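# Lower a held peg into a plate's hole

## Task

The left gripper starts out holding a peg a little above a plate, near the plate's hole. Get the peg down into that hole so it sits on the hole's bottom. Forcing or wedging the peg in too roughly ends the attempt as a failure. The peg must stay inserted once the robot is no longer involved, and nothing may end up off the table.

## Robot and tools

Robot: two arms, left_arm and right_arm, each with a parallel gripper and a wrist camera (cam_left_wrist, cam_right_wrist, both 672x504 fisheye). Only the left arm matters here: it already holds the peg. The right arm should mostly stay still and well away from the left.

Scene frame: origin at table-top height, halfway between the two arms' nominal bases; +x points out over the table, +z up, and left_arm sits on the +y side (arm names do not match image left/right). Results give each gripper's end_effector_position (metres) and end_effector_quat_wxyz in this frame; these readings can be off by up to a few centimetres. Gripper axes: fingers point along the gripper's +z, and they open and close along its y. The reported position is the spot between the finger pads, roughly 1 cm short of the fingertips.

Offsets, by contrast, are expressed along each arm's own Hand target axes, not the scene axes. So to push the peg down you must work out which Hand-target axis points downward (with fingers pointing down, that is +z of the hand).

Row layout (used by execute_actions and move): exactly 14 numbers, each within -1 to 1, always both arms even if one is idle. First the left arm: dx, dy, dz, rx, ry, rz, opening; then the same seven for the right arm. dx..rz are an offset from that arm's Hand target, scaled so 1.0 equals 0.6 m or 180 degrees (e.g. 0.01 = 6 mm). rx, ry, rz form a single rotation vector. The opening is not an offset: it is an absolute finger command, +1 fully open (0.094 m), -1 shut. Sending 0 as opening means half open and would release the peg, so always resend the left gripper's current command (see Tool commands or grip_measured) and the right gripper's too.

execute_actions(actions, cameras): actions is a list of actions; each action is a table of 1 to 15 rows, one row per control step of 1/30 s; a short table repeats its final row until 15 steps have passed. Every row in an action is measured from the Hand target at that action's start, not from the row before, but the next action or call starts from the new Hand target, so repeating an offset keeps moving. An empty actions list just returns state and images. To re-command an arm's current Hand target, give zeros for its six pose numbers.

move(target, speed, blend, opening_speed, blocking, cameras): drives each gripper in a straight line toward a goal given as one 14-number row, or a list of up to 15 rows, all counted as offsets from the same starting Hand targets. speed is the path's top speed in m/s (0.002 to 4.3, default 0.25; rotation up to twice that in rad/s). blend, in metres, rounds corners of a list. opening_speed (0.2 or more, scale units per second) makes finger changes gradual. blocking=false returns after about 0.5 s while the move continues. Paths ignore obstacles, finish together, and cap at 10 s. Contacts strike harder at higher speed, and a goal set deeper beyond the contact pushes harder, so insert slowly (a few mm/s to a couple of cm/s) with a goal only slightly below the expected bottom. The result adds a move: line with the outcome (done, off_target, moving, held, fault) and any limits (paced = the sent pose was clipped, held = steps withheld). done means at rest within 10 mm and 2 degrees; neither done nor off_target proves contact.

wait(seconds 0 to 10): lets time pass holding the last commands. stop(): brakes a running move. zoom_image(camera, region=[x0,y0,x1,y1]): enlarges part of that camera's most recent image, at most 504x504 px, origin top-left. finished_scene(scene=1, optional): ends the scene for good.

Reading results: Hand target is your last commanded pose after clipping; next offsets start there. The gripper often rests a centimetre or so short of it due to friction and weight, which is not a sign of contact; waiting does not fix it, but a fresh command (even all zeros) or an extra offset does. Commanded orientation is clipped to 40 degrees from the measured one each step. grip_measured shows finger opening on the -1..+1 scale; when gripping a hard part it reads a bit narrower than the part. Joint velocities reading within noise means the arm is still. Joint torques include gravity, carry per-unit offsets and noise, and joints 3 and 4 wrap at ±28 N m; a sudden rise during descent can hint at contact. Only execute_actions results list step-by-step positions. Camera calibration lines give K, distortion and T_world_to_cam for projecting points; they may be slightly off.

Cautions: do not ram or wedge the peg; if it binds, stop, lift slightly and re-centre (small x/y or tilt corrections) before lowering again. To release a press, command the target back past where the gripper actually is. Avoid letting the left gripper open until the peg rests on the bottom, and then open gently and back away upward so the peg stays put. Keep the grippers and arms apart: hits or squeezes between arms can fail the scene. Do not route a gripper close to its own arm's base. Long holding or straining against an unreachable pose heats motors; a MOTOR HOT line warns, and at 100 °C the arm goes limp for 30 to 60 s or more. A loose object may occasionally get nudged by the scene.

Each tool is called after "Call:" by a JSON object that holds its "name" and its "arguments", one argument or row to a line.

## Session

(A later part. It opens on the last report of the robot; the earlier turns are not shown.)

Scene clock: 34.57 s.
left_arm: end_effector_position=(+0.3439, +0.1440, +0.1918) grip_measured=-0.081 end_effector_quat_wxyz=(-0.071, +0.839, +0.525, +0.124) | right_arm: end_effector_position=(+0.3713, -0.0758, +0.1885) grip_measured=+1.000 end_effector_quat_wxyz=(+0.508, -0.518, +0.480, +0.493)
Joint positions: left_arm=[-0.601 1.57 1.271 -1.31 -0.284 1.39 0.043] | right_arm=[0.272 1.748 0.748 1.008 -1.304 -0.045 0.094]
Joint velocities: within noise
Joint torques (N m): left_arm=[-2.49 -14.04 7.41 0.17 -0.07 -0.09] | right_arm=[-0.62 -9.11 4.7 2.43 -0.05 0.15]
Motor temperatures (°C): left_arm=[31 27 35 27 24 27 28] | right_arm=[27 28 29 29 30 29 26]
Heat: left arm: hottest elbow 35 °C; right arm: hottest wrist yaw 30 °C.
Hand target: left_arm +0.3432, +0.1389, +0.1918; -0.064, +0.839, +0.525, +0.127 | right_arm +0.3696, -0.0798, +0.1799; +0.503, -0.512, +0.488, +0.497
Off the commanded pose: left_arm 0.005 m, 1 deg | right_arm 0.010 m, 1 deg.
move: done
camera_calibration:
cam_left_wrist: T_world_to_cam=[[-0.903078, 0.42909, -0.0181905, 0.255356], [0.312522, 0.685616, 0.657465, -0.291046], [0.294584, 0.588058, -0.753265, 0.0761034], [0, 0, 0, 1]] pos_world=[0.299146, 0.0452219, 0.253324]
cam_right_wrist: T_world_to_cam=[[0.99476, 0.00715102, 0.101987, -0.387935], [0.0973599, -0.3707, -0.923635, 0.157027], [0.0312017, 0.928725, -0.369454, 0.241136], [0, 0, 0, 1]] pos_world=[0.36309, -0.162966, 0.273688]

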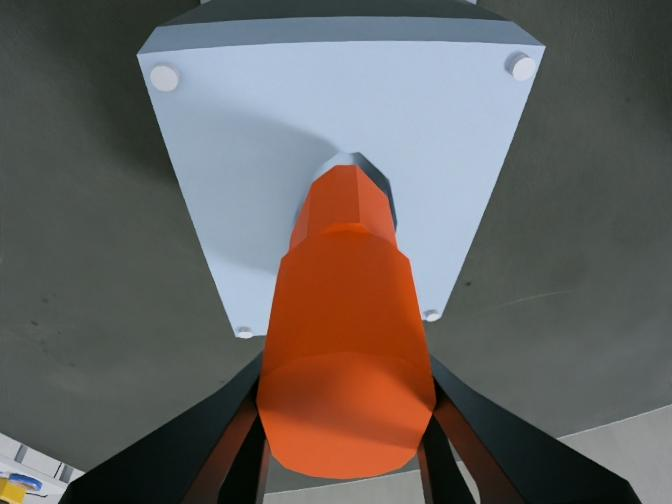

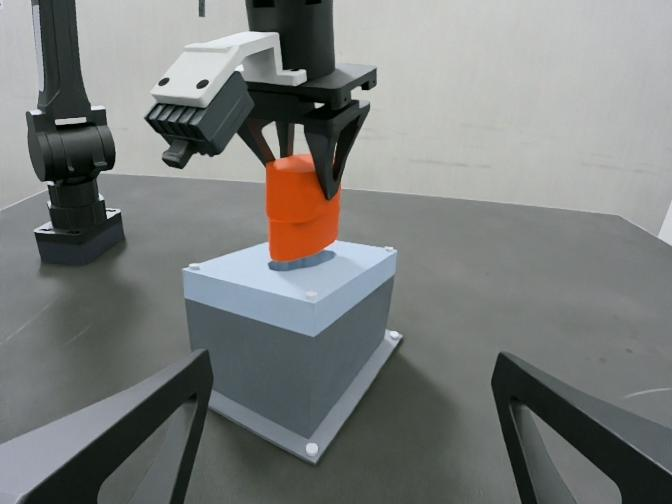

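Call:
{"name": "move", "arguments": {
  "target": [-0.0037,-0.0018,0.0093,0,0,-0.007,-1,0,0,0,0,0,0,1],
  "speed": 0.05
}}

Call:
{"name": "zoom_image", "arguments": {
  "camera": "cam_left_wrist",
  "region": [280, 130, 420, 270]
}}

Call:
{"name": "zoom_image", "arguments": {
  "camera": "cam_right_wrist",
  "region": [240, 150, 370, 300]
}}

Scene clock: 36.00 s.
left_arm: end_effector_position=(+0.3431, +0.1438, +0.1872) grip_measured=-0.081 end_effector_quat_wxyz=(-0.068, +0.833, +0.535, +0.125) | right_arm: end_effector_position=(+0.3713, -0.0758, +0.1885) grip_measured=+1.000 end_effector_quat_wxyz=(+0.508, -0.518, +0.480, +0.493)
Joint positions: left_arm=[-0.603 1.57 1.258 -1.295 -0.284 1.367 0.043] | right_arm=[0.272 1.748 0.748 1.008 -1.304 -0.045 0.094]
Joint velocities: within noise
Joint torques (N m): left_arm=[-2.55 -13.74 7.31 0.17 -0.07 -0.08] | right_arm=[-0.62 -9.17 4.64 2.4 -0.05 0.16]
Motor temperatures (°C): left_arm=[31 27 35 27 24 27 28] | right_arm=[27 28 29 29 30 29 26]
Heat: left arm: hottest elbow 35 °C; right arm: hottest wrist yaw 30 °C.
Hand target: left_arm +0.3422, +0.1388, +0.1858; -0.063, +0.833, +0.535, +0.128 | right_arm +0.3696, -0.0798, +0.1799; +0.503, -0.512, +0.488, +0.497
Off the commanded pose: left_arm 0.005 m, 1 deg | right_arm 0.010 m, 1 deg.
move: done
camera_calibration:
cam_left_wrist: T_world_to_cam=[[-0.911772, 0.409751, -0.0278567, 0.262251], [0.292404, 0.695288, 0.656563, -0.281924], [0.288396, 0.59049, -0.753757, 0.074868], [0, 0, 0, 1]] pos_world=[0.299957, 0.0443516, 0.248838]
cam_right_wrist: T_world_to_cam=[[0.99476, 0.00715102, 0.101987, -0.387935], [0.0973599, -0.3707, -0.923635, 0.157027], [0.0312017, 0.928725, -0.369454, 0.241136], [0, 0, 0, 1]] pos_world=[0.36309, -0.162966, 0.273688]

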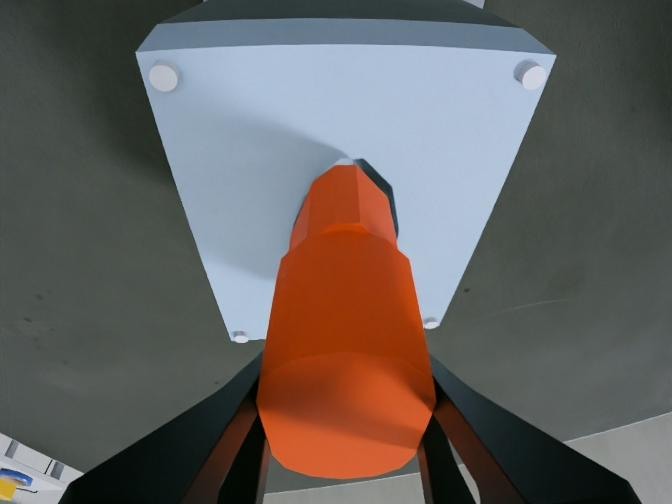

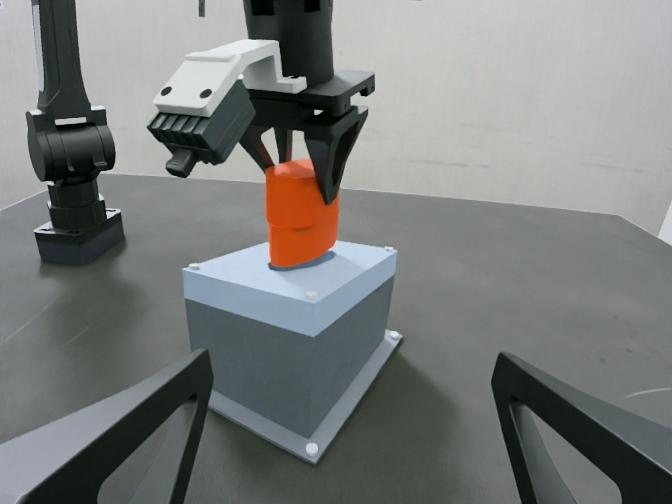

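Scaled by 3.600 from the camera's 672x504 image, which has a finer 960x720 frame.

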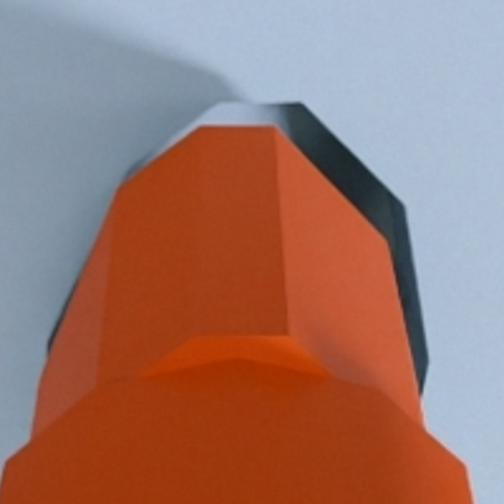

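Scaled by 3.360 from the camera's 672x504 image, which has a finer 960x720 frame.

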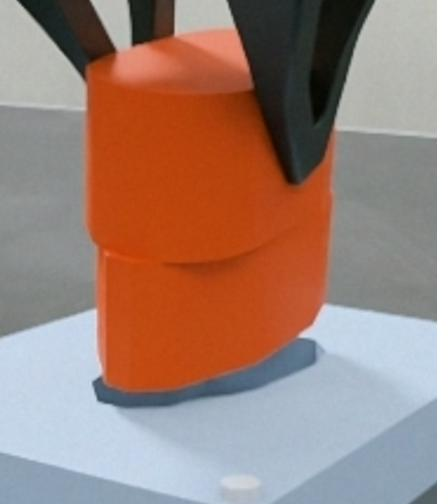

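Call:
{"name": "move", "arguments": {
  "target": [-0.0008,-0.003,0.001,0.0065,0,-0.004,-1,0,0,0,0,0,0,1],
  "speed": 0.05
}}

Call:
{"name": "zoom_image", "arguments": {
  "camera": "cam_left_wrist",
  "region": [280, 130, 420, 270]
}}

Call:
{"name": "zoom_image", "arguments": {
  "camera": "cam_right_wrist",
  "region": [240, 150, 370, 300]
}}

Scene clock: 37.53 s.
left_arm: end_effector_position=(+0.3428, +0.1432, +0.1830) grip_measured=-0.081 end_effector_quat_wxyz=(-0.070, +0.829, +0.542, +0.123) | right_arm: end_effector_position=(+0.3713, -0.0758, +0.1885) grip_measured=+1.000 end_effector_quat_wxyz=(+0.508, -0.518, +0.480, +0.493)
Joint positions: left_arm=[-0.603 1.579 1.258 -1.295 -0.28 1.349 0.043] | right_arm=[0.272 1.748 0.748 1.008 -1.304 -0.045 0.094]
Joint velocities: within noise
Joint torques (N m): left_arm=[-2.49 -13.92 7.87 -0.54 -0.04 -0.07] | right_arm=[-0.56 -9.17 4.68 2.44 -0.05 0.16]
Motor temperatures (°C): left_arm=[31 27 35 27 24 27 28] | right_arm=[27 28 29 29 30 29 26]
Heat: left arm: hottest elbow 35 °C; right arm: hottest wrist yaw 30 °C.
Hand target: left_arm +0.3403, +0.1393, +0.1849; -0.071, +0.829, +0.541, +0.123 | right_arm +0.3696, -0.0798, +0.1799; +0.503, -0.512, +0.488, +0.497
Off the commanded pose: left_arm 0.005 m, 0 deg | right_arm 0.010 m, 1 deg.
move: done
camera_calibration:
cam_left_wrist: T_world_to_cam=[[-0.918868, 0.393908, -0.0227755, 0.265807], [0.283908, 0.700151, 0.655122, -0.2762], [0.274004, 0.595504, -0.75518, 0.0765816], [0, 0, 0, 1]] pos_world=[0.301674, 0.0430734, 0.244831]
cam_right_wrist: T_world_to_cam=[[0.99476, 0.00715102, 0.101987, -0.387935], [0.0973599, -0.3707, -0.923635, 0.157027], [0.0312017, 0.928725, -0.369454, 0.241136], [0, 0, 0, 1]] pos_world=[0.36309, -0.162966, 0.273688]

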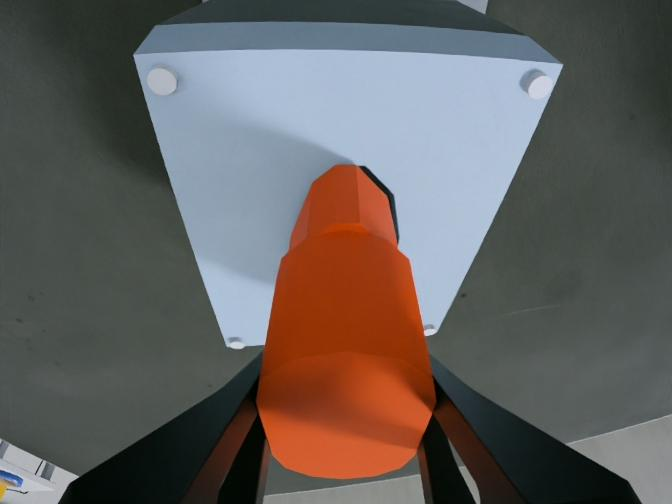

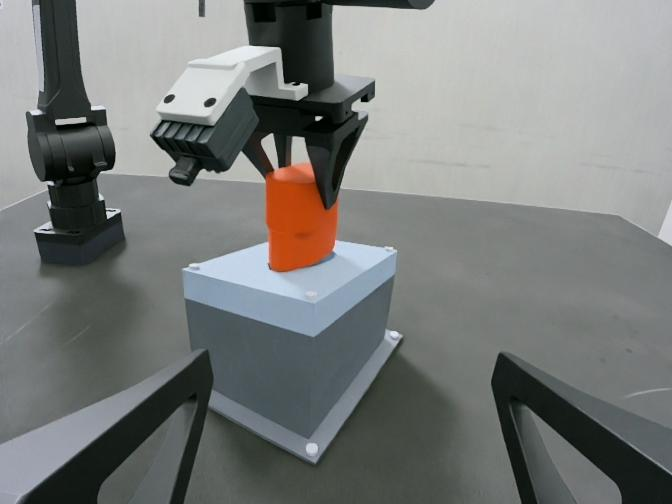

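Scaled by 3.600 from the camera's 672x504 image, which has a finer 960x720 frame.

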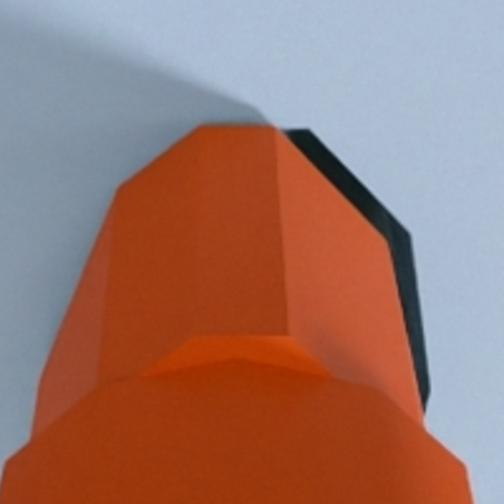

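Scaled by 3.360 from the camera's 672x504 image, which has a finer 960x720 frame.

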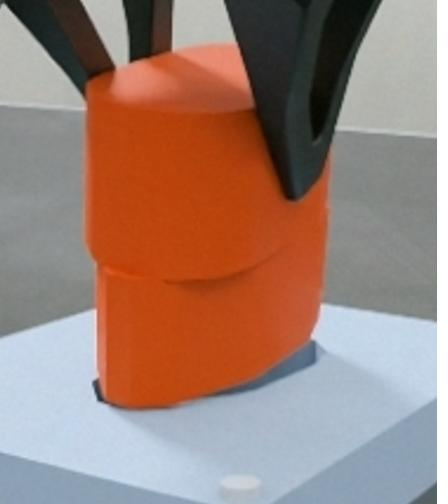

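Call:
{"name": "move", "arguments": {
  "target": [0.003,-0.001,-0.0135,0,0,0,-1,0,0,0,0,0,0,1],
  "speed": 0.05
}}

Call:
{"name": "zoom_image", "arguments": {
  "camera": "cam_left_wrist",
  "region": [280, 130, 420, 270]
}}

Scene clock: 38.67 s.
left_arm: end_effector_position=(+0.3390, +0.1458, +0.1833) grip_measured=-0.081 end_effector_quat_wxyz=(-0.079, +0.829, +0.541, +0.119) | right_arm: end_effector_position=(+0.3713, -0.0758, +0.1885) grip_measured=+1.000 end_effector_quat_wxyz=(+0.508, -0.518, +0.480, +0.493)
Joint positions: left_arm=[-0.603 1.579 1.258 -1.314 -0.28 1.347 0.043] | right_arm=[0.272 1.748 0.748 1.008 -1.304 -0.045 0.094]
Joint velocities: within noise
Joint torques (N m): left_arm=[-2.55 -14.45 8.75 -0.66 -0.04 -0.09] | right_arm=[-0.56 -9.11 4.68 2.41 -0.06 0.15]
Motor temperatures (°C): left_arm=[31 28 35 27 24 27 28] | right_arm=[27 28 29 29 30 29 26]
Heat: left arm: hottest elbow 35 °C; right arm: hottest wrist yaw 30 °C.
Hand target: left_arm +0.3395, +0.1392, +0.1932; -0.071, +0.829, +0.541, +0.123 | right_arm +0.3696, -0.0798, +0.1799; +0.503, -0.512, +0.488, +0.497
Off the commanded pose: left_arm 0.012 m, 1 deg | right_arm 0.010 m, 1 deg.
move: off_target (left_arm)
camera_calibration:
cam_left_wrist: T_world_to_cam=[[-0.919668, 0.392669, -0.00470306, 0.258498], [0.292694, 0.693403, 0.658424, -0.279676], [0.261804, 0.604155, -0.752632, 0.0787141], [0, 0, 0, 1]] pos_world=[0.298984, 0.0448685, 0.244604]
cam_right_wrist: T_world_to_cam=[[0.99476, 0.00715102, 0.101987, -0.387935], [0.0973599, -0.3707, -0.923635, 0.157027], [0.0312017, 0.928725, -0.369454, 0.241136], [0, 0, 0, 1]] pos_world=[0.36309, -0.162966, 0.273688]

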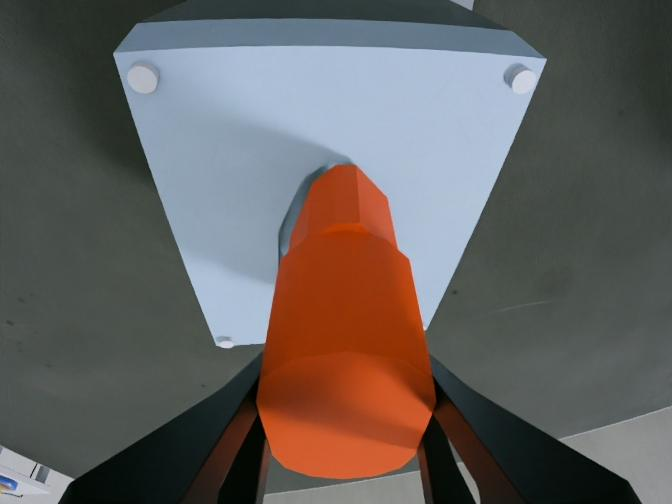

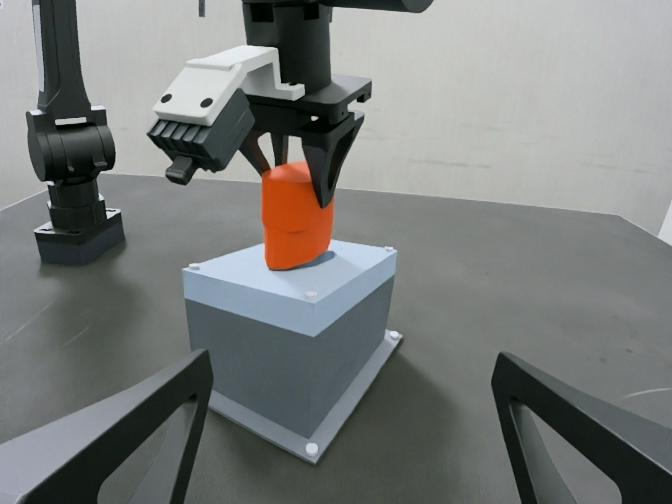

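Scaled by 3.600 from the camera's 672x504 image, which has a finer 960x720 frame.

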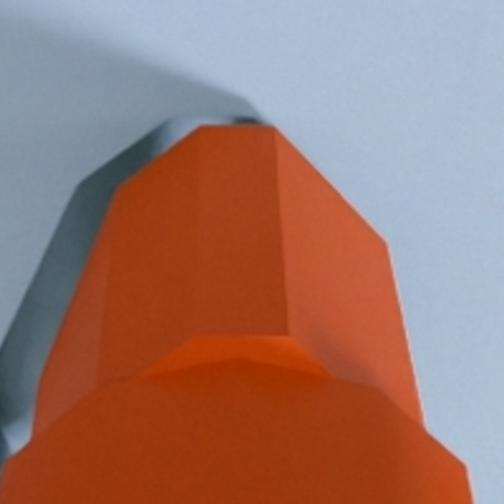

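Call:
{"name": "move", "arguments": {
  "target": [0.016,0.0027,-0.051,0.0035,0,0,-1,0,0,0,0,0,0,1],
  "speed": 0.1,
  "cameras": []
}}

Call:
{"name": "move", "arguments": {
  "target": [-0.0177,-0.001,0.0613,0,0,0,-1,0,0,0,0,0,0,1],
  "speed": 0.06
}}

Call:
{"name": "zoom_image", "arguments": {
  "camera": "cam_left_wrist",
  "region": [280, 130, 420, 270]
}}

Call:
{"name": "zoom_image", "arguments": {
  "camera": "cam_right_wrist",
  "region": [240, 150, 370, 300]
}}

Scene clock: 40.17 s.
left_arm: end_effector_position=(+0.3266, +0.1542, +0.1923) grip_measured=-0.081 end_effector_quat_wxyz=(-0.112, +0.830, +0.536, +0.105) | right_arm: end_effector_position=(+0.3713, -0.0758, +0.1885) grip_measured=+1.000 end_effector_quat_wxyz=(+0.508, -0.518, +0.480, +0.493)
Joint positions: left_arm=[-0.603 1.579 1.278 -1.407 -0.277 1.347 0.043] | right_arm=[0.272 1.748 0.748 1.008 -1.304 -0.045 0.094]
Joint velocities: within noise
Joint torques (N m): left_arm=[-2.37 -15.74 12.03 -0.77 -0.04 -0.07] | right_arm=[-0.67 -9.29 4.7 2.41 -0.05 0.16]
Motor temperatures (°C): left_arm=[31 28 35 27 24 27 28] | right_arm=[27 28 29 29 30 29 26]
Heat: left arm: hottest elbow 35 °C; right arm: hottest wrist yaw 30 °C.
Hand target: left_arm +0.3408, +0.1393, +0.2252; -0.076, +0.828, +0.542, +0.120 | right_arm +0.3696, -0.0798, +0.1799; +0.503, -0.512, +0.488, +0.497
Off the commanded pose: left_arm 0.039 m, 5 deg | right_arm 0.010 m, 1 deg.
move: off_target (left_arm)
No camera images: "cameras" was empty.

Scene clock: 41.30 s.
left_arm: end_effector_position=(+0.3411, +0.1435, +0.1885) grip_measured=-0.081 end_effector_quat_wxyz=(-0.079, +0.829, +0.541, +0.117) | right_arm: end_effector_position=(+0.3713, -0.0758, +0.1885) grip_measured=+1.000 end_effector_quat_wxyz=(+0.508, -0.518, +0.480, +0.493)
Joint positions: left_arm=[-0.603 1.584 1.278 -1.332 -0.276 1.346 0.043] | right_arm=[0.272 1.748 0.748 1.008 -1.304 -0.045 0.094]
Joint velocities: within noise
Joint torques (N m): left_arm=[-2.32 -13.98 7.25 0.1 -0.08 -0.09] | right_arm=[-0.62 -9.11 4.67 2.43 -0.06 0.16]
Motor temperatures (°C): left_arm=[31 28 35 27 24 27 28] | right_arm=[27 28 29 29 30 29 26]
Heat: left arm: hottest elbow 35 °C; right arm: hottest wrist yaw 30 °C.
Hand target: left_arm +0.3404, +0.1396, +0.1870; -0.075, +0.828, +0.542, +0.120 | right_arm +0.3696, -0.0798, +0.1799; +0.503, -0.512, +0.488, +0.497
Off the commanded pose: left_arm 0.004 m, 1 deg | right_arm 0.010 m, 1 deg.
move: done
camera_calibration:
cam_left_wrist: T_world_to_cam=[[-0.920058, 0.391777, -0.00191199, 0.261054], [0.294429, 0.694648, 0.656335, -0.282528], [0.258465, 0.603304, -0.754467, 0.0850511], [0, 0, 0, 1]] pos_world=[0.301387, 0.0426707, 0.2501]
cam_right_wrist: T_world_to_cam=[[0.99476, 0.00715102, 0.101987, -0.387935], [0.0973599, -0.3707, -0.923635, 0.157027], [0.0312017, 0.928725, -0.369454, 0.241136], [0, 0, 0, 1]] pos_world=[0.36309, -0.162966, 0.273688]

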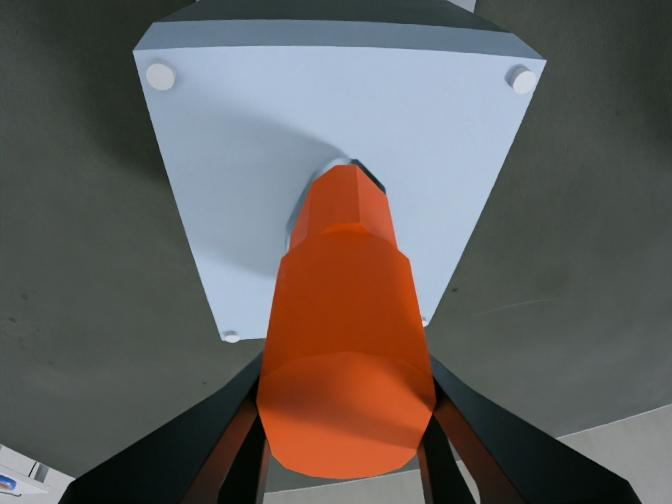

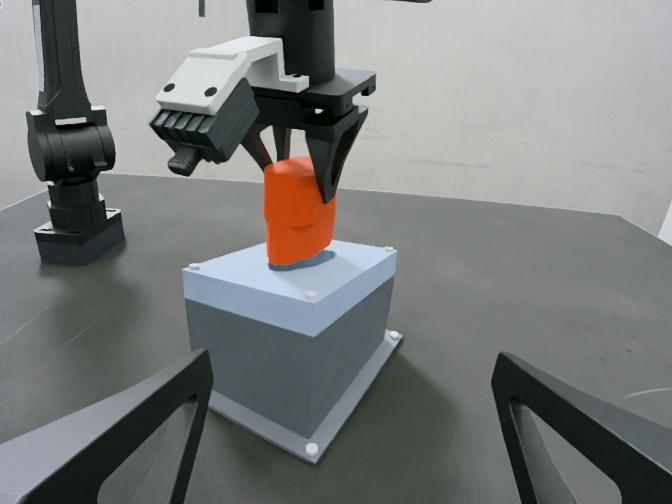

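Scaled by 3.600 from the camera's 672x504 image, which has a finer 960x720 frame.

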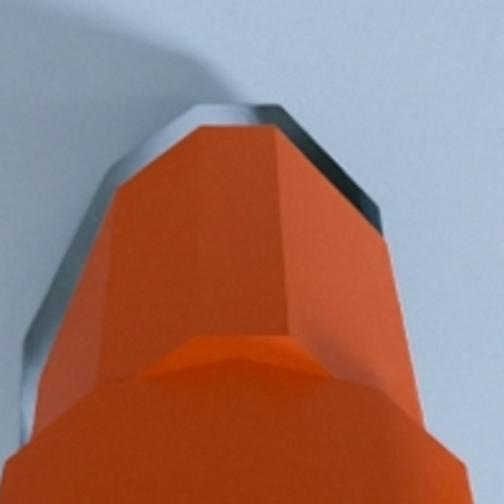

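Scaled by 3.360 from the camera's 672x504 image, which has a finer 960x720 frame.

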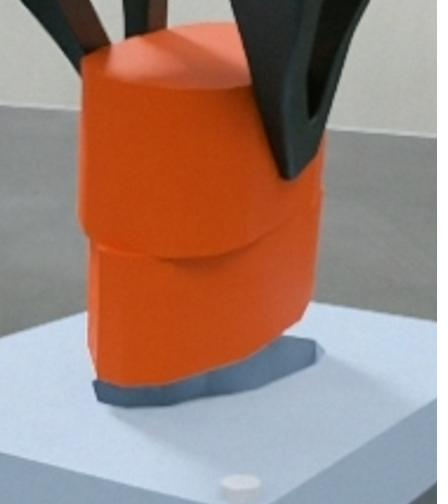

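Call:
{"name": "move", "arguments": {
  "target": [-0.0038,0.0005,0.011,0,0,0.002,-1,0,0,0,0,0,0,1],
  "speed": 0.03
}}

Call:
{"name": "zoom_image", "arguments": {
  "camera": "cam_left_wrist",
  "region": [280, 130, 420, 270]
}}

Call:
{"name": "zoom_image", "arguments": {
  "camera": "cam_right_wrist",
  "region": [240, 150, 370, 300]
}}

Scene clock: 42.83 s.
left_arm: end_effector_position=(+0.3412, +0.1435, +0.1815) grip_measured=-0.081 end_effector_quat_wxyz=(-0.080, +0.829, +0.541, +0.117) | right_arm: end_effector_position=(+0.3713, -0.0758, +0.1885) grip_measured=+1.000 end_effector_quat_wxyz=(+0.508, -0.518, +0.480, +0.493)
Joint positions: left_arm=[-0.603 1.591 1.267 -1.315 -0.277 1.346 0.043] | right_arm=[0.272 1.748 0.748 1.008 -1.304 -0.045 0.094]
Joint velocities: within noise
Joint torques (N m): left_arm=[-2.43 -14.04 7.23 0.14 -0.07 -0.02] | right_arm=[-0.73 -9.17 4.67 2.4 -0.05 0.16]
Motor temperatures (°C): left_arm=[31 28 35 27 24 27 28] | right_arm=[27 28 29 29 30 29 26]
Heat: left arm: hottest elbow 35 °C; right arm: hottest wrist yaw 30 °C.
Hand target: left_arm +0.3407, +0.1391, +0.1800; -0.076, +0.830, +0.539, +0.120 | right_arm +0.3696, -0.0798, +0.1799; +0.503, -0.512, +0.488, +0.497
Off the commanded pose: left_arm 0.005 m, 1 deg | right_arm 0.010 m, 1 deg.
move: done
camera_calibration:
cam_left_wrist: T_world_to_cam=[[-0.92004, 0.391823, -0.000530639, 0.260922], [0.295106, 0.693828, 0.656898, -0.278227], [0.257756, 0.604216, -0.753979, 0.0798336], [0, 0, 0, 1]] pos_world=[0.301587, 0.0425699, 0.243098]
cam_right_wrist: T_world_to_cam=[[0.99476, 0.00715102, 0.101987, -0.387935], [0.0973599, -0.3707, -0.923635, 0.157027], [0.0312017, 0.928725, -0.369454, 0.241136], [0, 0, 0, 1]] pos_world=[0.36309, -0.162966, 0.273688]

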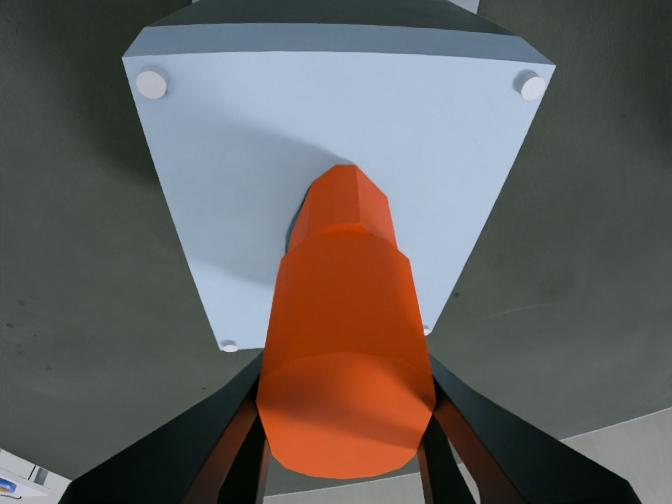

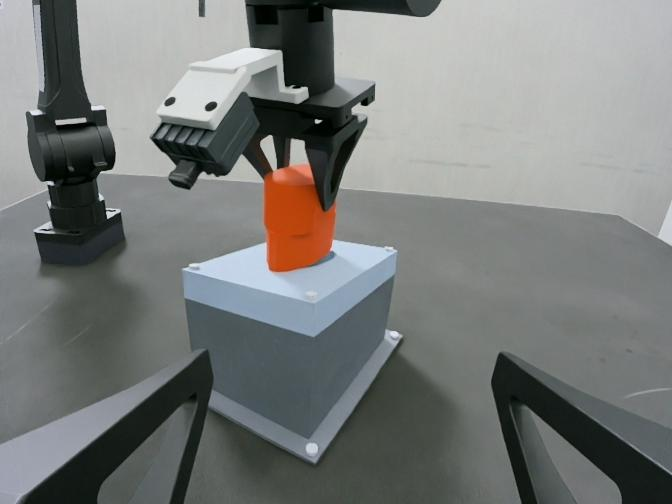

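Scaled by 3.600 from the camera's 672x504 image, which has a finer 960x720 frame.

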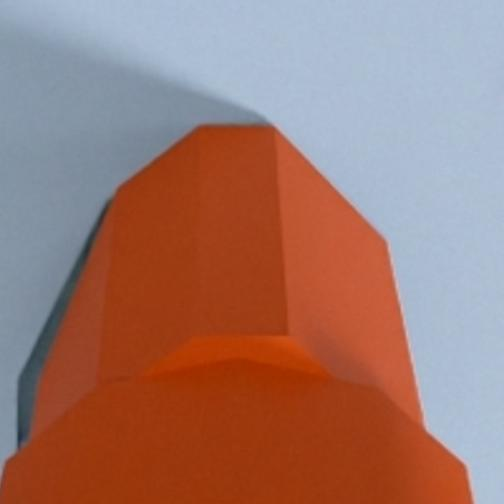

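Scaled by 3.360 from the camera's 672x504 image, which has a finer 960x720 frame.

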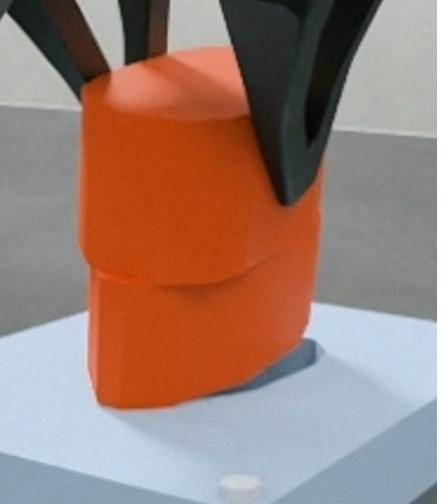

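Call:
{"name": "move", "arguments": {
  "target": [
    [0.0263,0.0027,-0.0878,0,0,0.0139,-1,0,0,0,0,0,0,1],
    [0.0028,0.0027,-0.0078,0,0,0.0139,-1,0,0,0,0,0,0,1]
  ],
  "speed": [0.1,0.06]
}}

Call:
{"name": "zoom_image", "arguments": {
  "camera": "cam_left_wrist",
  "region": [280, 130, 420, 270]
}}

Call:
{"name": "zoom_image", "arguments": {
  "camera": "cam_right_wrist",
  "region": [240, 150, 370, 300]
}}

Scene clock: 45.23 s.
left_arm: end_effector_position=(+0.3424, +0.1427, +0.1850) grip_measured=-0.081 end_effector_quat_wxyz=(-0.083, +0.838, +0.527, +0.116) | right_arm: end_effector_position=(+0.3713, -0.0758, +0.1885) grip_measured=+1.000 end_effector_quat_wxyz=(+0.508, -0.518, +0.480, +0.493)
Joint positions: left_arm=[-0.603 1.593 1.279 -1.327 -0.277 1.379 0.043] | right_arm=[0.272 1.748 0.748 1.008 -1.304 -0.045 0.094]
Joint velocities: within noise
Joint torques (N m): left_arm=[-2.32 -14.21 7.31 0.09 -0.07 0.11] | right_arm=[-0.56 -9.11 4.66 2.41 -0.05 0.16]
Motor temperatures (°C): left_arm=[31 28 35 27 24 27 28] | right_arm=[27 28 29 29 30 29 26]
Heat: left arm: hottest elbow 35 °C; right arm: hottest wrist yaw 30 °C.
Hand target: left_arm +0.3423, +0.1388, +0.1850; -0.078, +0.842, +0.521, +0.118 | right_arm +0.3696, -0.0798, +0.1799; +0.503, -0.512, +0.488, +0.497
Off the commanded pose: left_arm 0.004 m, 1 deg | right_arm 0.010 m, 1 deg.
move: done
camera_calibration:
cam_left_wrist: T_world_to_cam=[[-0.907035, 0.420919, 0.0107065, 0.251732], [0.323742, 0.68092, 0.656917, -0.288221], [0.269218, 0.599313, -0.753887, 0.0793748], [0, 0, 0, 1]] pos_world=[0.300269, 0.0427264, 0.246482]
cam_right_wrist: T_world_to_cam=[[0.99476, 0.00715102, 0.101987, -0.387935], [0.0973599, -0.3707, -0.923635, 0.157027], [0.0312017, 0.928725, -0.369454, 0.241136], [0, 0, 0, 1]] pos_world=[0.36309, -0.162966, 0.273688]

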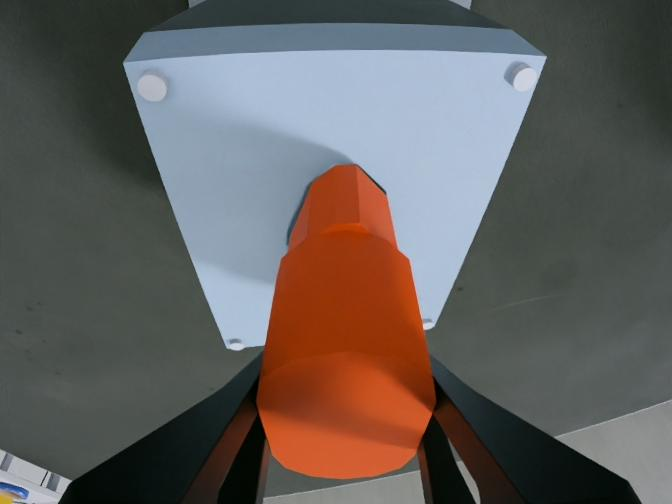

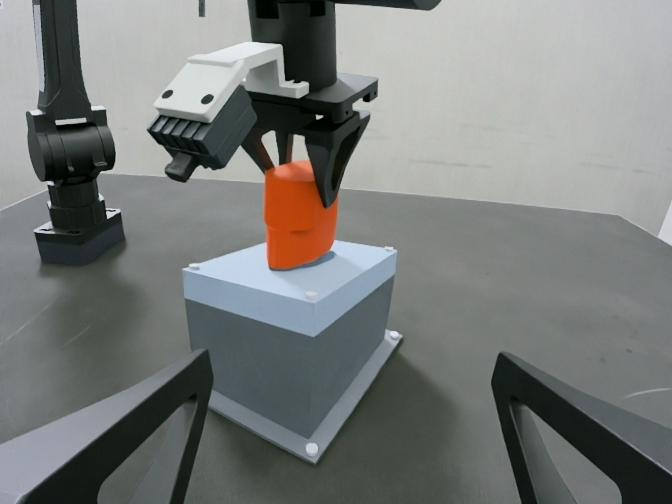

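Scaled by 3.600 from the camera's 672x504 image, which has a finer 960x720 frame.

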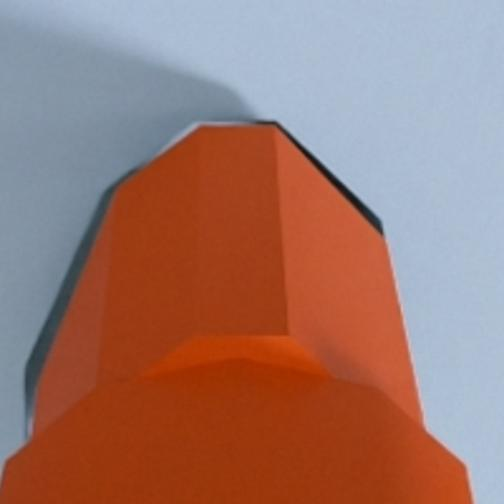

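Scaled by 3.360 from the camera's 672x504 image, which has a finer 960x720 frame.

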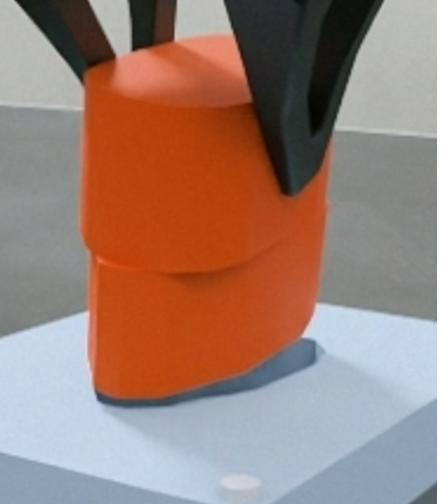

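Call:
{"name": "move", "arguments": {
  "target": [-0.0042,0.0012,0.0145,0,0,0.003,-1,0,0,0,0,0,0,1],
  "speed": 0.03
}}

Call:
{"name": "zoom_image", "arguments": {
  "camera": "cam_left_wrist",
  "region": [280, 130, 420, 270]
}}

Call:
{"name": "zoom_image", "arguments": {
  "camera": "cam_right_wrist",
  "region": [240, 150, 370, 300]
}}

Scene clock: 50.50 s.
left_arm: end_effector_position=(+0.3435, +0.1421, +0.1815) grip_measured=-0.081 end_effector_quat_wxyz=(-0.080, +0.841, +0.523, +0.117) | right_arm: end_effector_position=(+0.3713, -0.0758, +0.1885) grip_measured=+1.000 end_effector_quat_wxyz=(+0.508, -0.518, +0.480, +0.493)
Joint positions: left_arm=[-0.603 1.594 1.271 -1.311 -0.278 1.391 0.043] | right_arm=[0.272 1.748 0.748 1.008 -1.304 -0.045 0.094]
Joint velocities: within noise
Joint torques (N m): left_arm=[-2.26 -13.63 6.87 0.35 -0.04 0.09] | right_arm=[-0.56 -9.11 4.7 2.43 -0.06 0.16]
Motor temperatures (°C): left_arm=[31 28 34 27 24 27 28] | right_arm=[27 28 29 29 30 29 26]
Heat: left arm: hottest elbow 34 °C; right arm: hottest wrist yaw 30 °C.
Hand target: left_arm +0.3428, +0.1385, +0.1759; -0.079, +0.844, +0.517, +0.117 | right_arm +0.3696, -0.0798, +0.1799; +0.503, -0.512, +0.488, +0.497
Off the commanded pose: left_arm 0.007 m, 1 deg | right_arm 0.010 m, 1 deg.
move: done
camera_calibration:
cam_left_wrist: T_world_to_cam=[[-0.902372, 0.430907, 0.00659807, 0.250622], [0.329006, 0.678928, 0.656363, -0.28731], [0.278352, 0.594455, -0.754416, 0.0744444], [0, 0, 0, 1]] pos_world=[0.299959, 0.0428139, 0.243088]
cam_right_wrist: T_world_to_cam=[[0.99476, 0.00715102, 0.101987, -0.387935], [0.0973599, -0.3707, -0.923635, 0.157027], [0.0312017, 0.928725, -0.369454, 0.241136], [0, 0, 0, 1]] pos_world=[0.36309, -0.162966, 0.273688]

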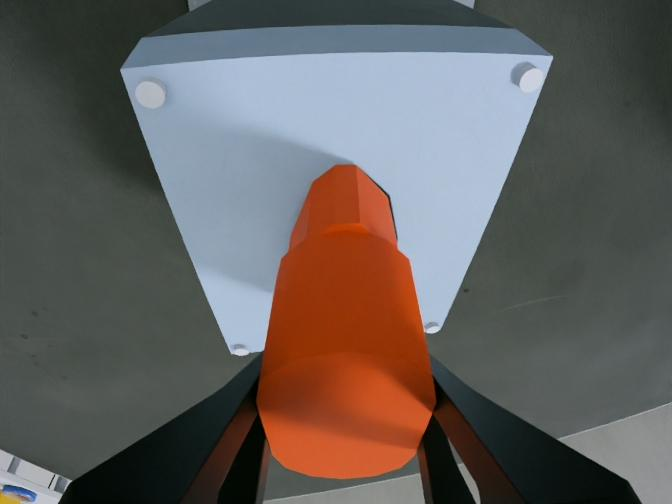

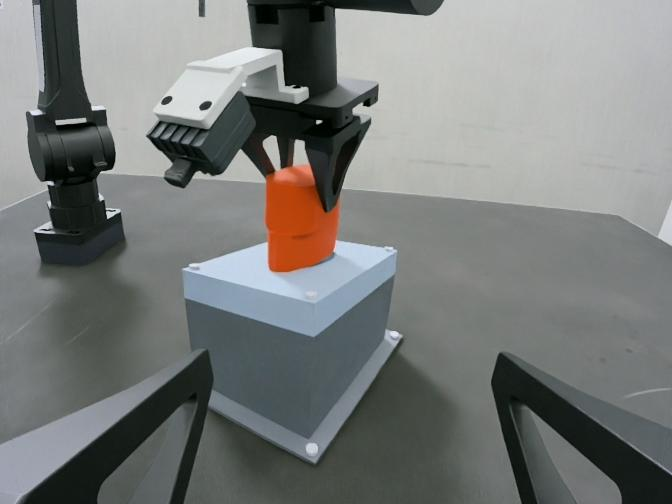

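Scaled by 3.600 from the camera's 672x504 image, which has a finer 960x720 frame.

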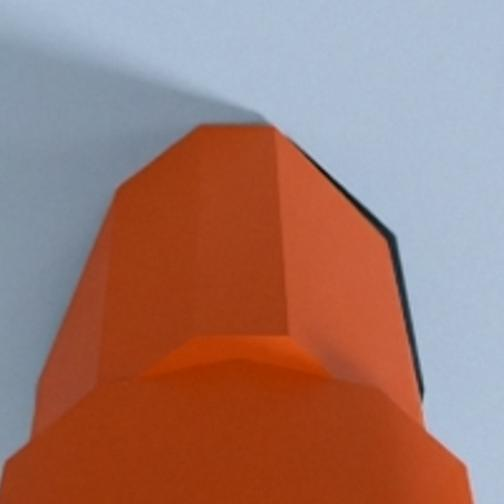

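Scaled by 3.360 from the camera's 672x504 image, which has a finer 960x720 frame.

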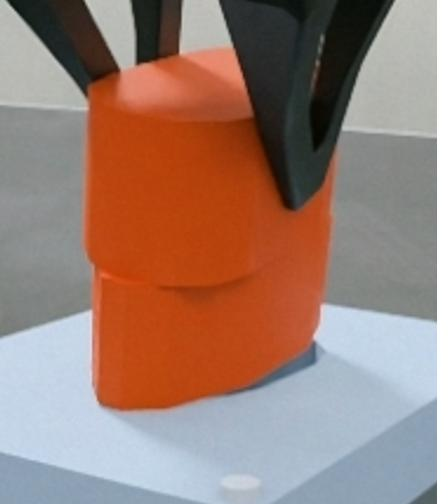

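Call:
{"name": "zoom_image", "arguments": {
  "camera": "cam_right_wrist",
  "region": [258, 210, 348, 280]
}}

Scaled by 5.600 from the camera's 672x504 image, which has a finer 960x720 frame.

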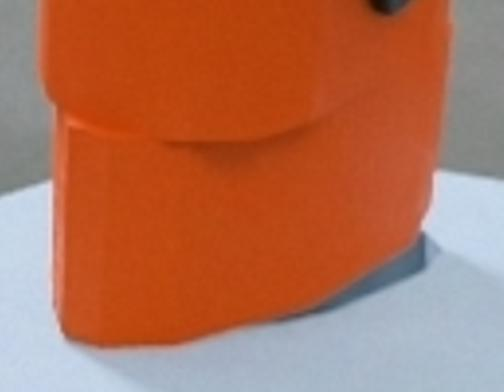

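Call:
{"name": "move", "arguments": {
  "target": [
    [0.0348,-0.002,-0.0915,0,-0.028,0,-1,0,0,0,0,0,0,1],
    [0.0115,-0.001,-0.0115,0,-0.028,0,-1,0,0,0,0,0,0,1]
  ],
  "speed": [0.1,0.06]
}}

Call:
{"name": "zoom_image", "arguments": {
  "camera": "cam_left_wrist",
  "region": [280, 130, 420, 270]
}}

Call:
{"name": "zoom_image", "arguments": {
  "camera": "cam_right_wrist",
  "region": [258, 210, 348, 280]
}}

Scene clock: 53.53 s.
left_arm: end_effector_position=(+0.3403, +0.1399, +0.1844) grip_measured=-0.081 end_effector_quat_wxyz=(-0.061, +0.849, +0.519, +0.079) | right_arm: end_effector_position=(+0.3713, -0.0758, +0.1885) grip_measured=+1.000 end_effector_quat_wxyz=(+0.508, -0.518, +0.480, +0.493)
Joint positions: left_arm=[-0.58 1.579 1.271 -1.31 -0.193 1.435 0.043] | right_arm=[0.272 1.748 0.748 1.008 -1.304 -0.045 0.094]
Joint velocities: within noise
Joint torques (N m): left_arm=[-0.97 -14.1 7.39 0.13 0.04 0.11] | right_arm=[-0.62 -9.17 4.7 2.44 -0.05 0.15]
Motor temperatures (°C): left_arm=[31 28 34 27 24 27 28] | right_arm=[27 28 29 29 30 29 26]
Heat: left arm: hottest elbow 34 °C; right arm: hottest wrist yaw 30 °C.
Hand target: left_arm +0.3444, +0.1428, +0.1845; -0.056, +0.849, +0.520, +0.080 | right_arm +0.3696, -0.0798, +0.1799; +0.503, -0.512, +0.488, +0.497
Off the commanded pose: left_arm 0.005 m, 1 deg | right_arm 0.010 m, 1 deg.
move: done
camera_calibration:
cam_left_wrist: T_world_to_cam=[[-0.895444, 0.444891, 0.015901, 0.242684], [0.367965, 0.719564, 0.588923, -0.293254], [0.250565, 0.533198, -0.808033, 0.10673], [0, 0, 0, 1]] pos_world=[0.298475, 0.0461385, 0.255086]
cam_right_wrist: T_world_to_cam=[[0.99476, 0.00715102, 0.101987, -0.387935], [0.0973599, -0.3707, -0.923635, 0.157027], [0.0312017, 0.928725, -0.369454, 0.241136], [0, 0, 0, 1]] pos_world=[0.36309, -0.162966, 0.273688]

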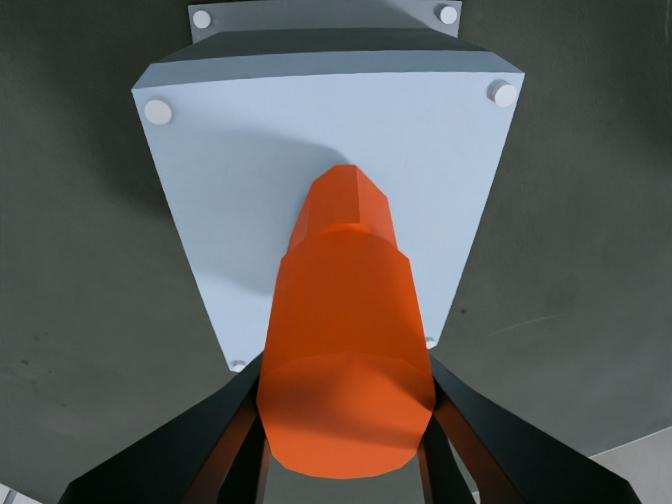

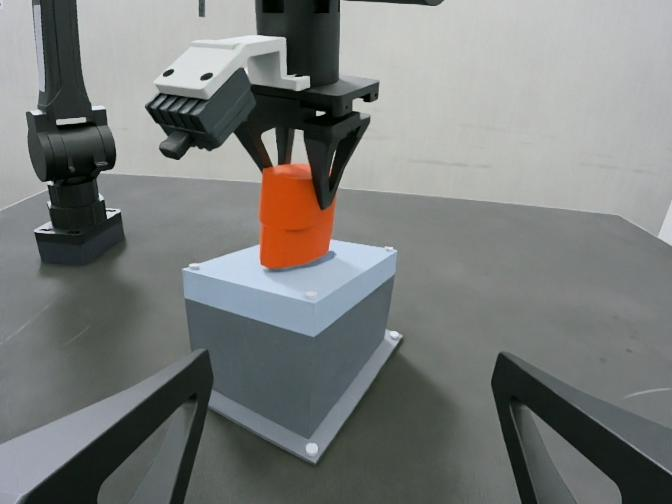

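Scaled by 3.600 from the camera's 672x504 image, which has a finer 960x720 frame.

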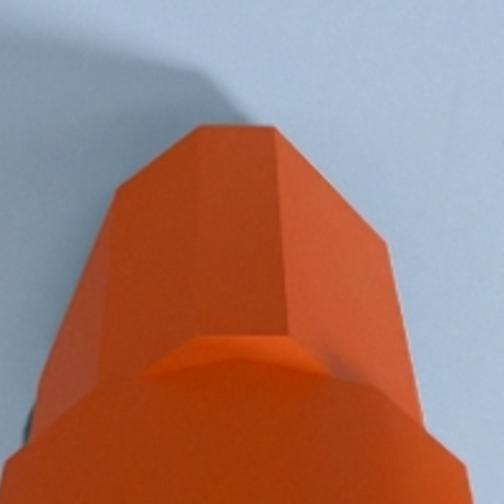

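Scaled by 5.600 from the camera's 672x504 image, which has a finer 960x720 frame.

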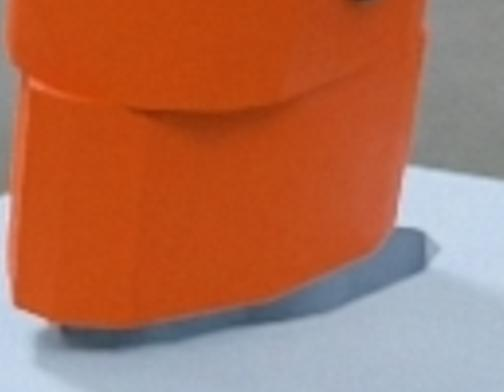

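Call:
{"name": "move", "arguments": {
  "target": [
    [0.03,0.0013,-0.082,0,0,0,-1,0,0,0,0,0,0,1],
    [0.0138,0.0023,0,0,0,0,-1,0,0,0,0,0,0,1]
  ],
  "speed": [0.1,0.06]
}}

Call:
{"name": "zoom_image", "arguments": {
  "camera": "cam_left_wrist",
  "region": [280, 130, 420, 270]
}}

Call:
{"name": "zoom_image", "arguments": {
  "camera": "cam_right_wrist",
  "region": [258, 210, 348, 280]
}}

Scene clock: 55.83 s.
left_arm: end_effector_position=(+0.3450, +0.1460, +0.1861) grip_measured=-0.081 end_effector_quat_wxyz=(-0.060, +0.850, +0.518, +0.078) | right_arm: end_effector_position=(+0.3713, -0.0758, +0.1885) grip_measured=+1.000 end_effector_quat_wxyz=(+0.508, -0.518, +0.480, +0.493)
Joint positions: left_arm=[-0.563 1.578 1.275 -1.311 -0.193 1.454 0.043] | right_arm=[0.272 1.748 0.748 1.008 -1.304 -0.045 0.094]
Joint velocities: within noise
Joint torques (N m): left_arm=[-0.91 -14.27 7.35 0.14 0.02 0.11] | right_arm=[-0.67 -9.17 4.7 2.41 -0.06 0.16]
Motor temperatures (°C): left_arm=[31 28 35 27 24 27 28] | right_arm=[27 28 29 29 30 29 26]
Heat: left arm: hottest elbow 35 °C; right arm: hottest wrist yaw 30 °C.
Hand target: left_arm +0.3493, +0.1494, +0.1861; -0.056, +0.849, +0.520, +0.080 | right_arm +0.3696, -0.0798, +0.1799; +0.503, -0.512, +0.488, +0.497
Off the commanded pose: left_arm 0.005 m, 1 deg | right_arm 0.010 m, 1 deg.
move: done
camera_calibration:
cam_left_wrist: T_world_to_cam=[[-0.894922, 0.445945, 0.0157689, 0.243837], [0.368964, 0.719637, 0.588207, -0.30059], [0.25096, 0.532217, -0.808557, 0.103793], [0, 0, 0, 1]] pos_world=[0.303074, 0.0523375, 0.256887]
cam_right_wrist: T_world_to_cam=[[0.99476, 0.00715102, 0.101987, -0.387935], [0.0973599, -0.3707, -0.923635, 0.157027], [0.0312017, 0.928725, -0.369454, 0.241136], [0, 0, 0, 1]] pos_world=[0.36309, -0.162966, 0.273688]

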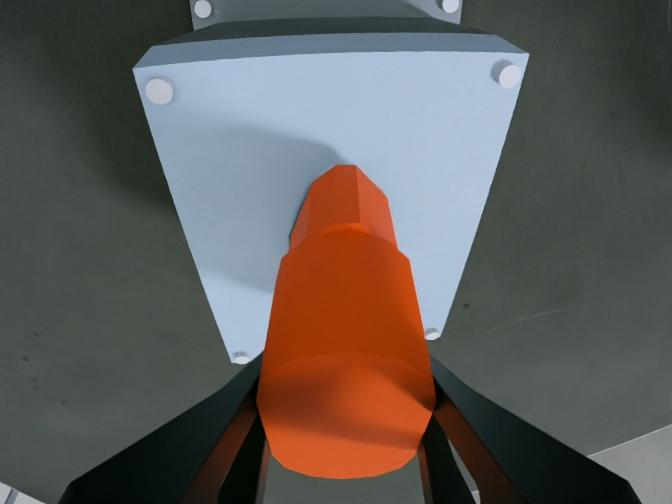

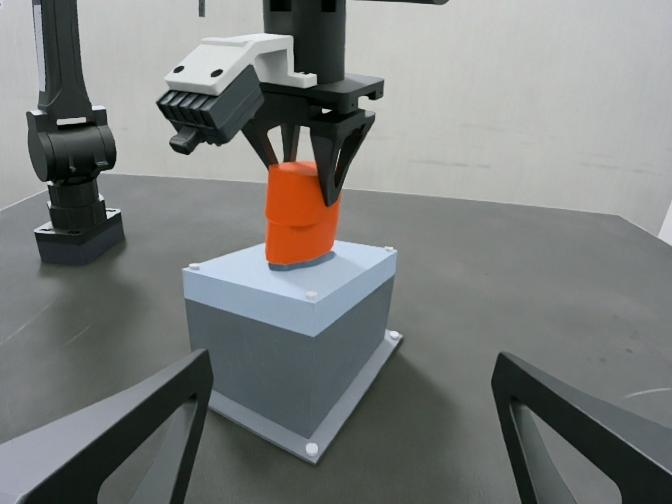

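Scaled by 3.600 from the camera's 672x504 image, which has a finer 960x720 frame.

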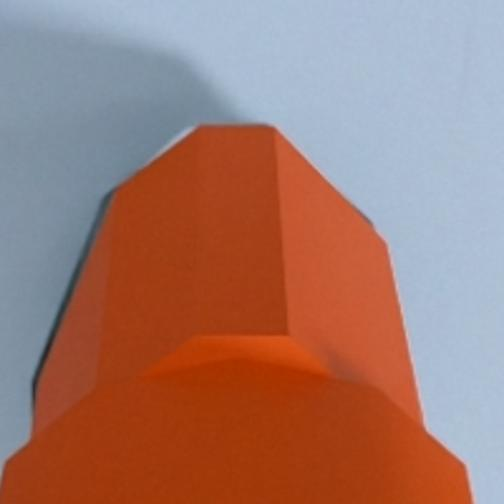

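Scaled by 5.600 from the camera's 672x504 image, which has a finer 960x720 frame.

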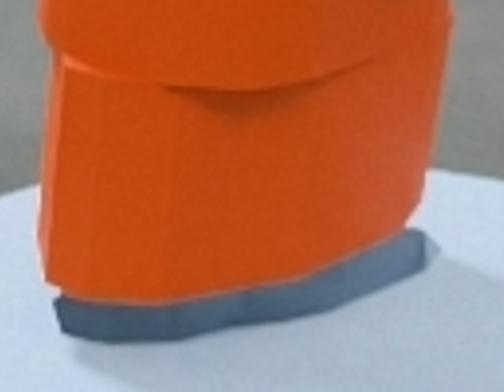

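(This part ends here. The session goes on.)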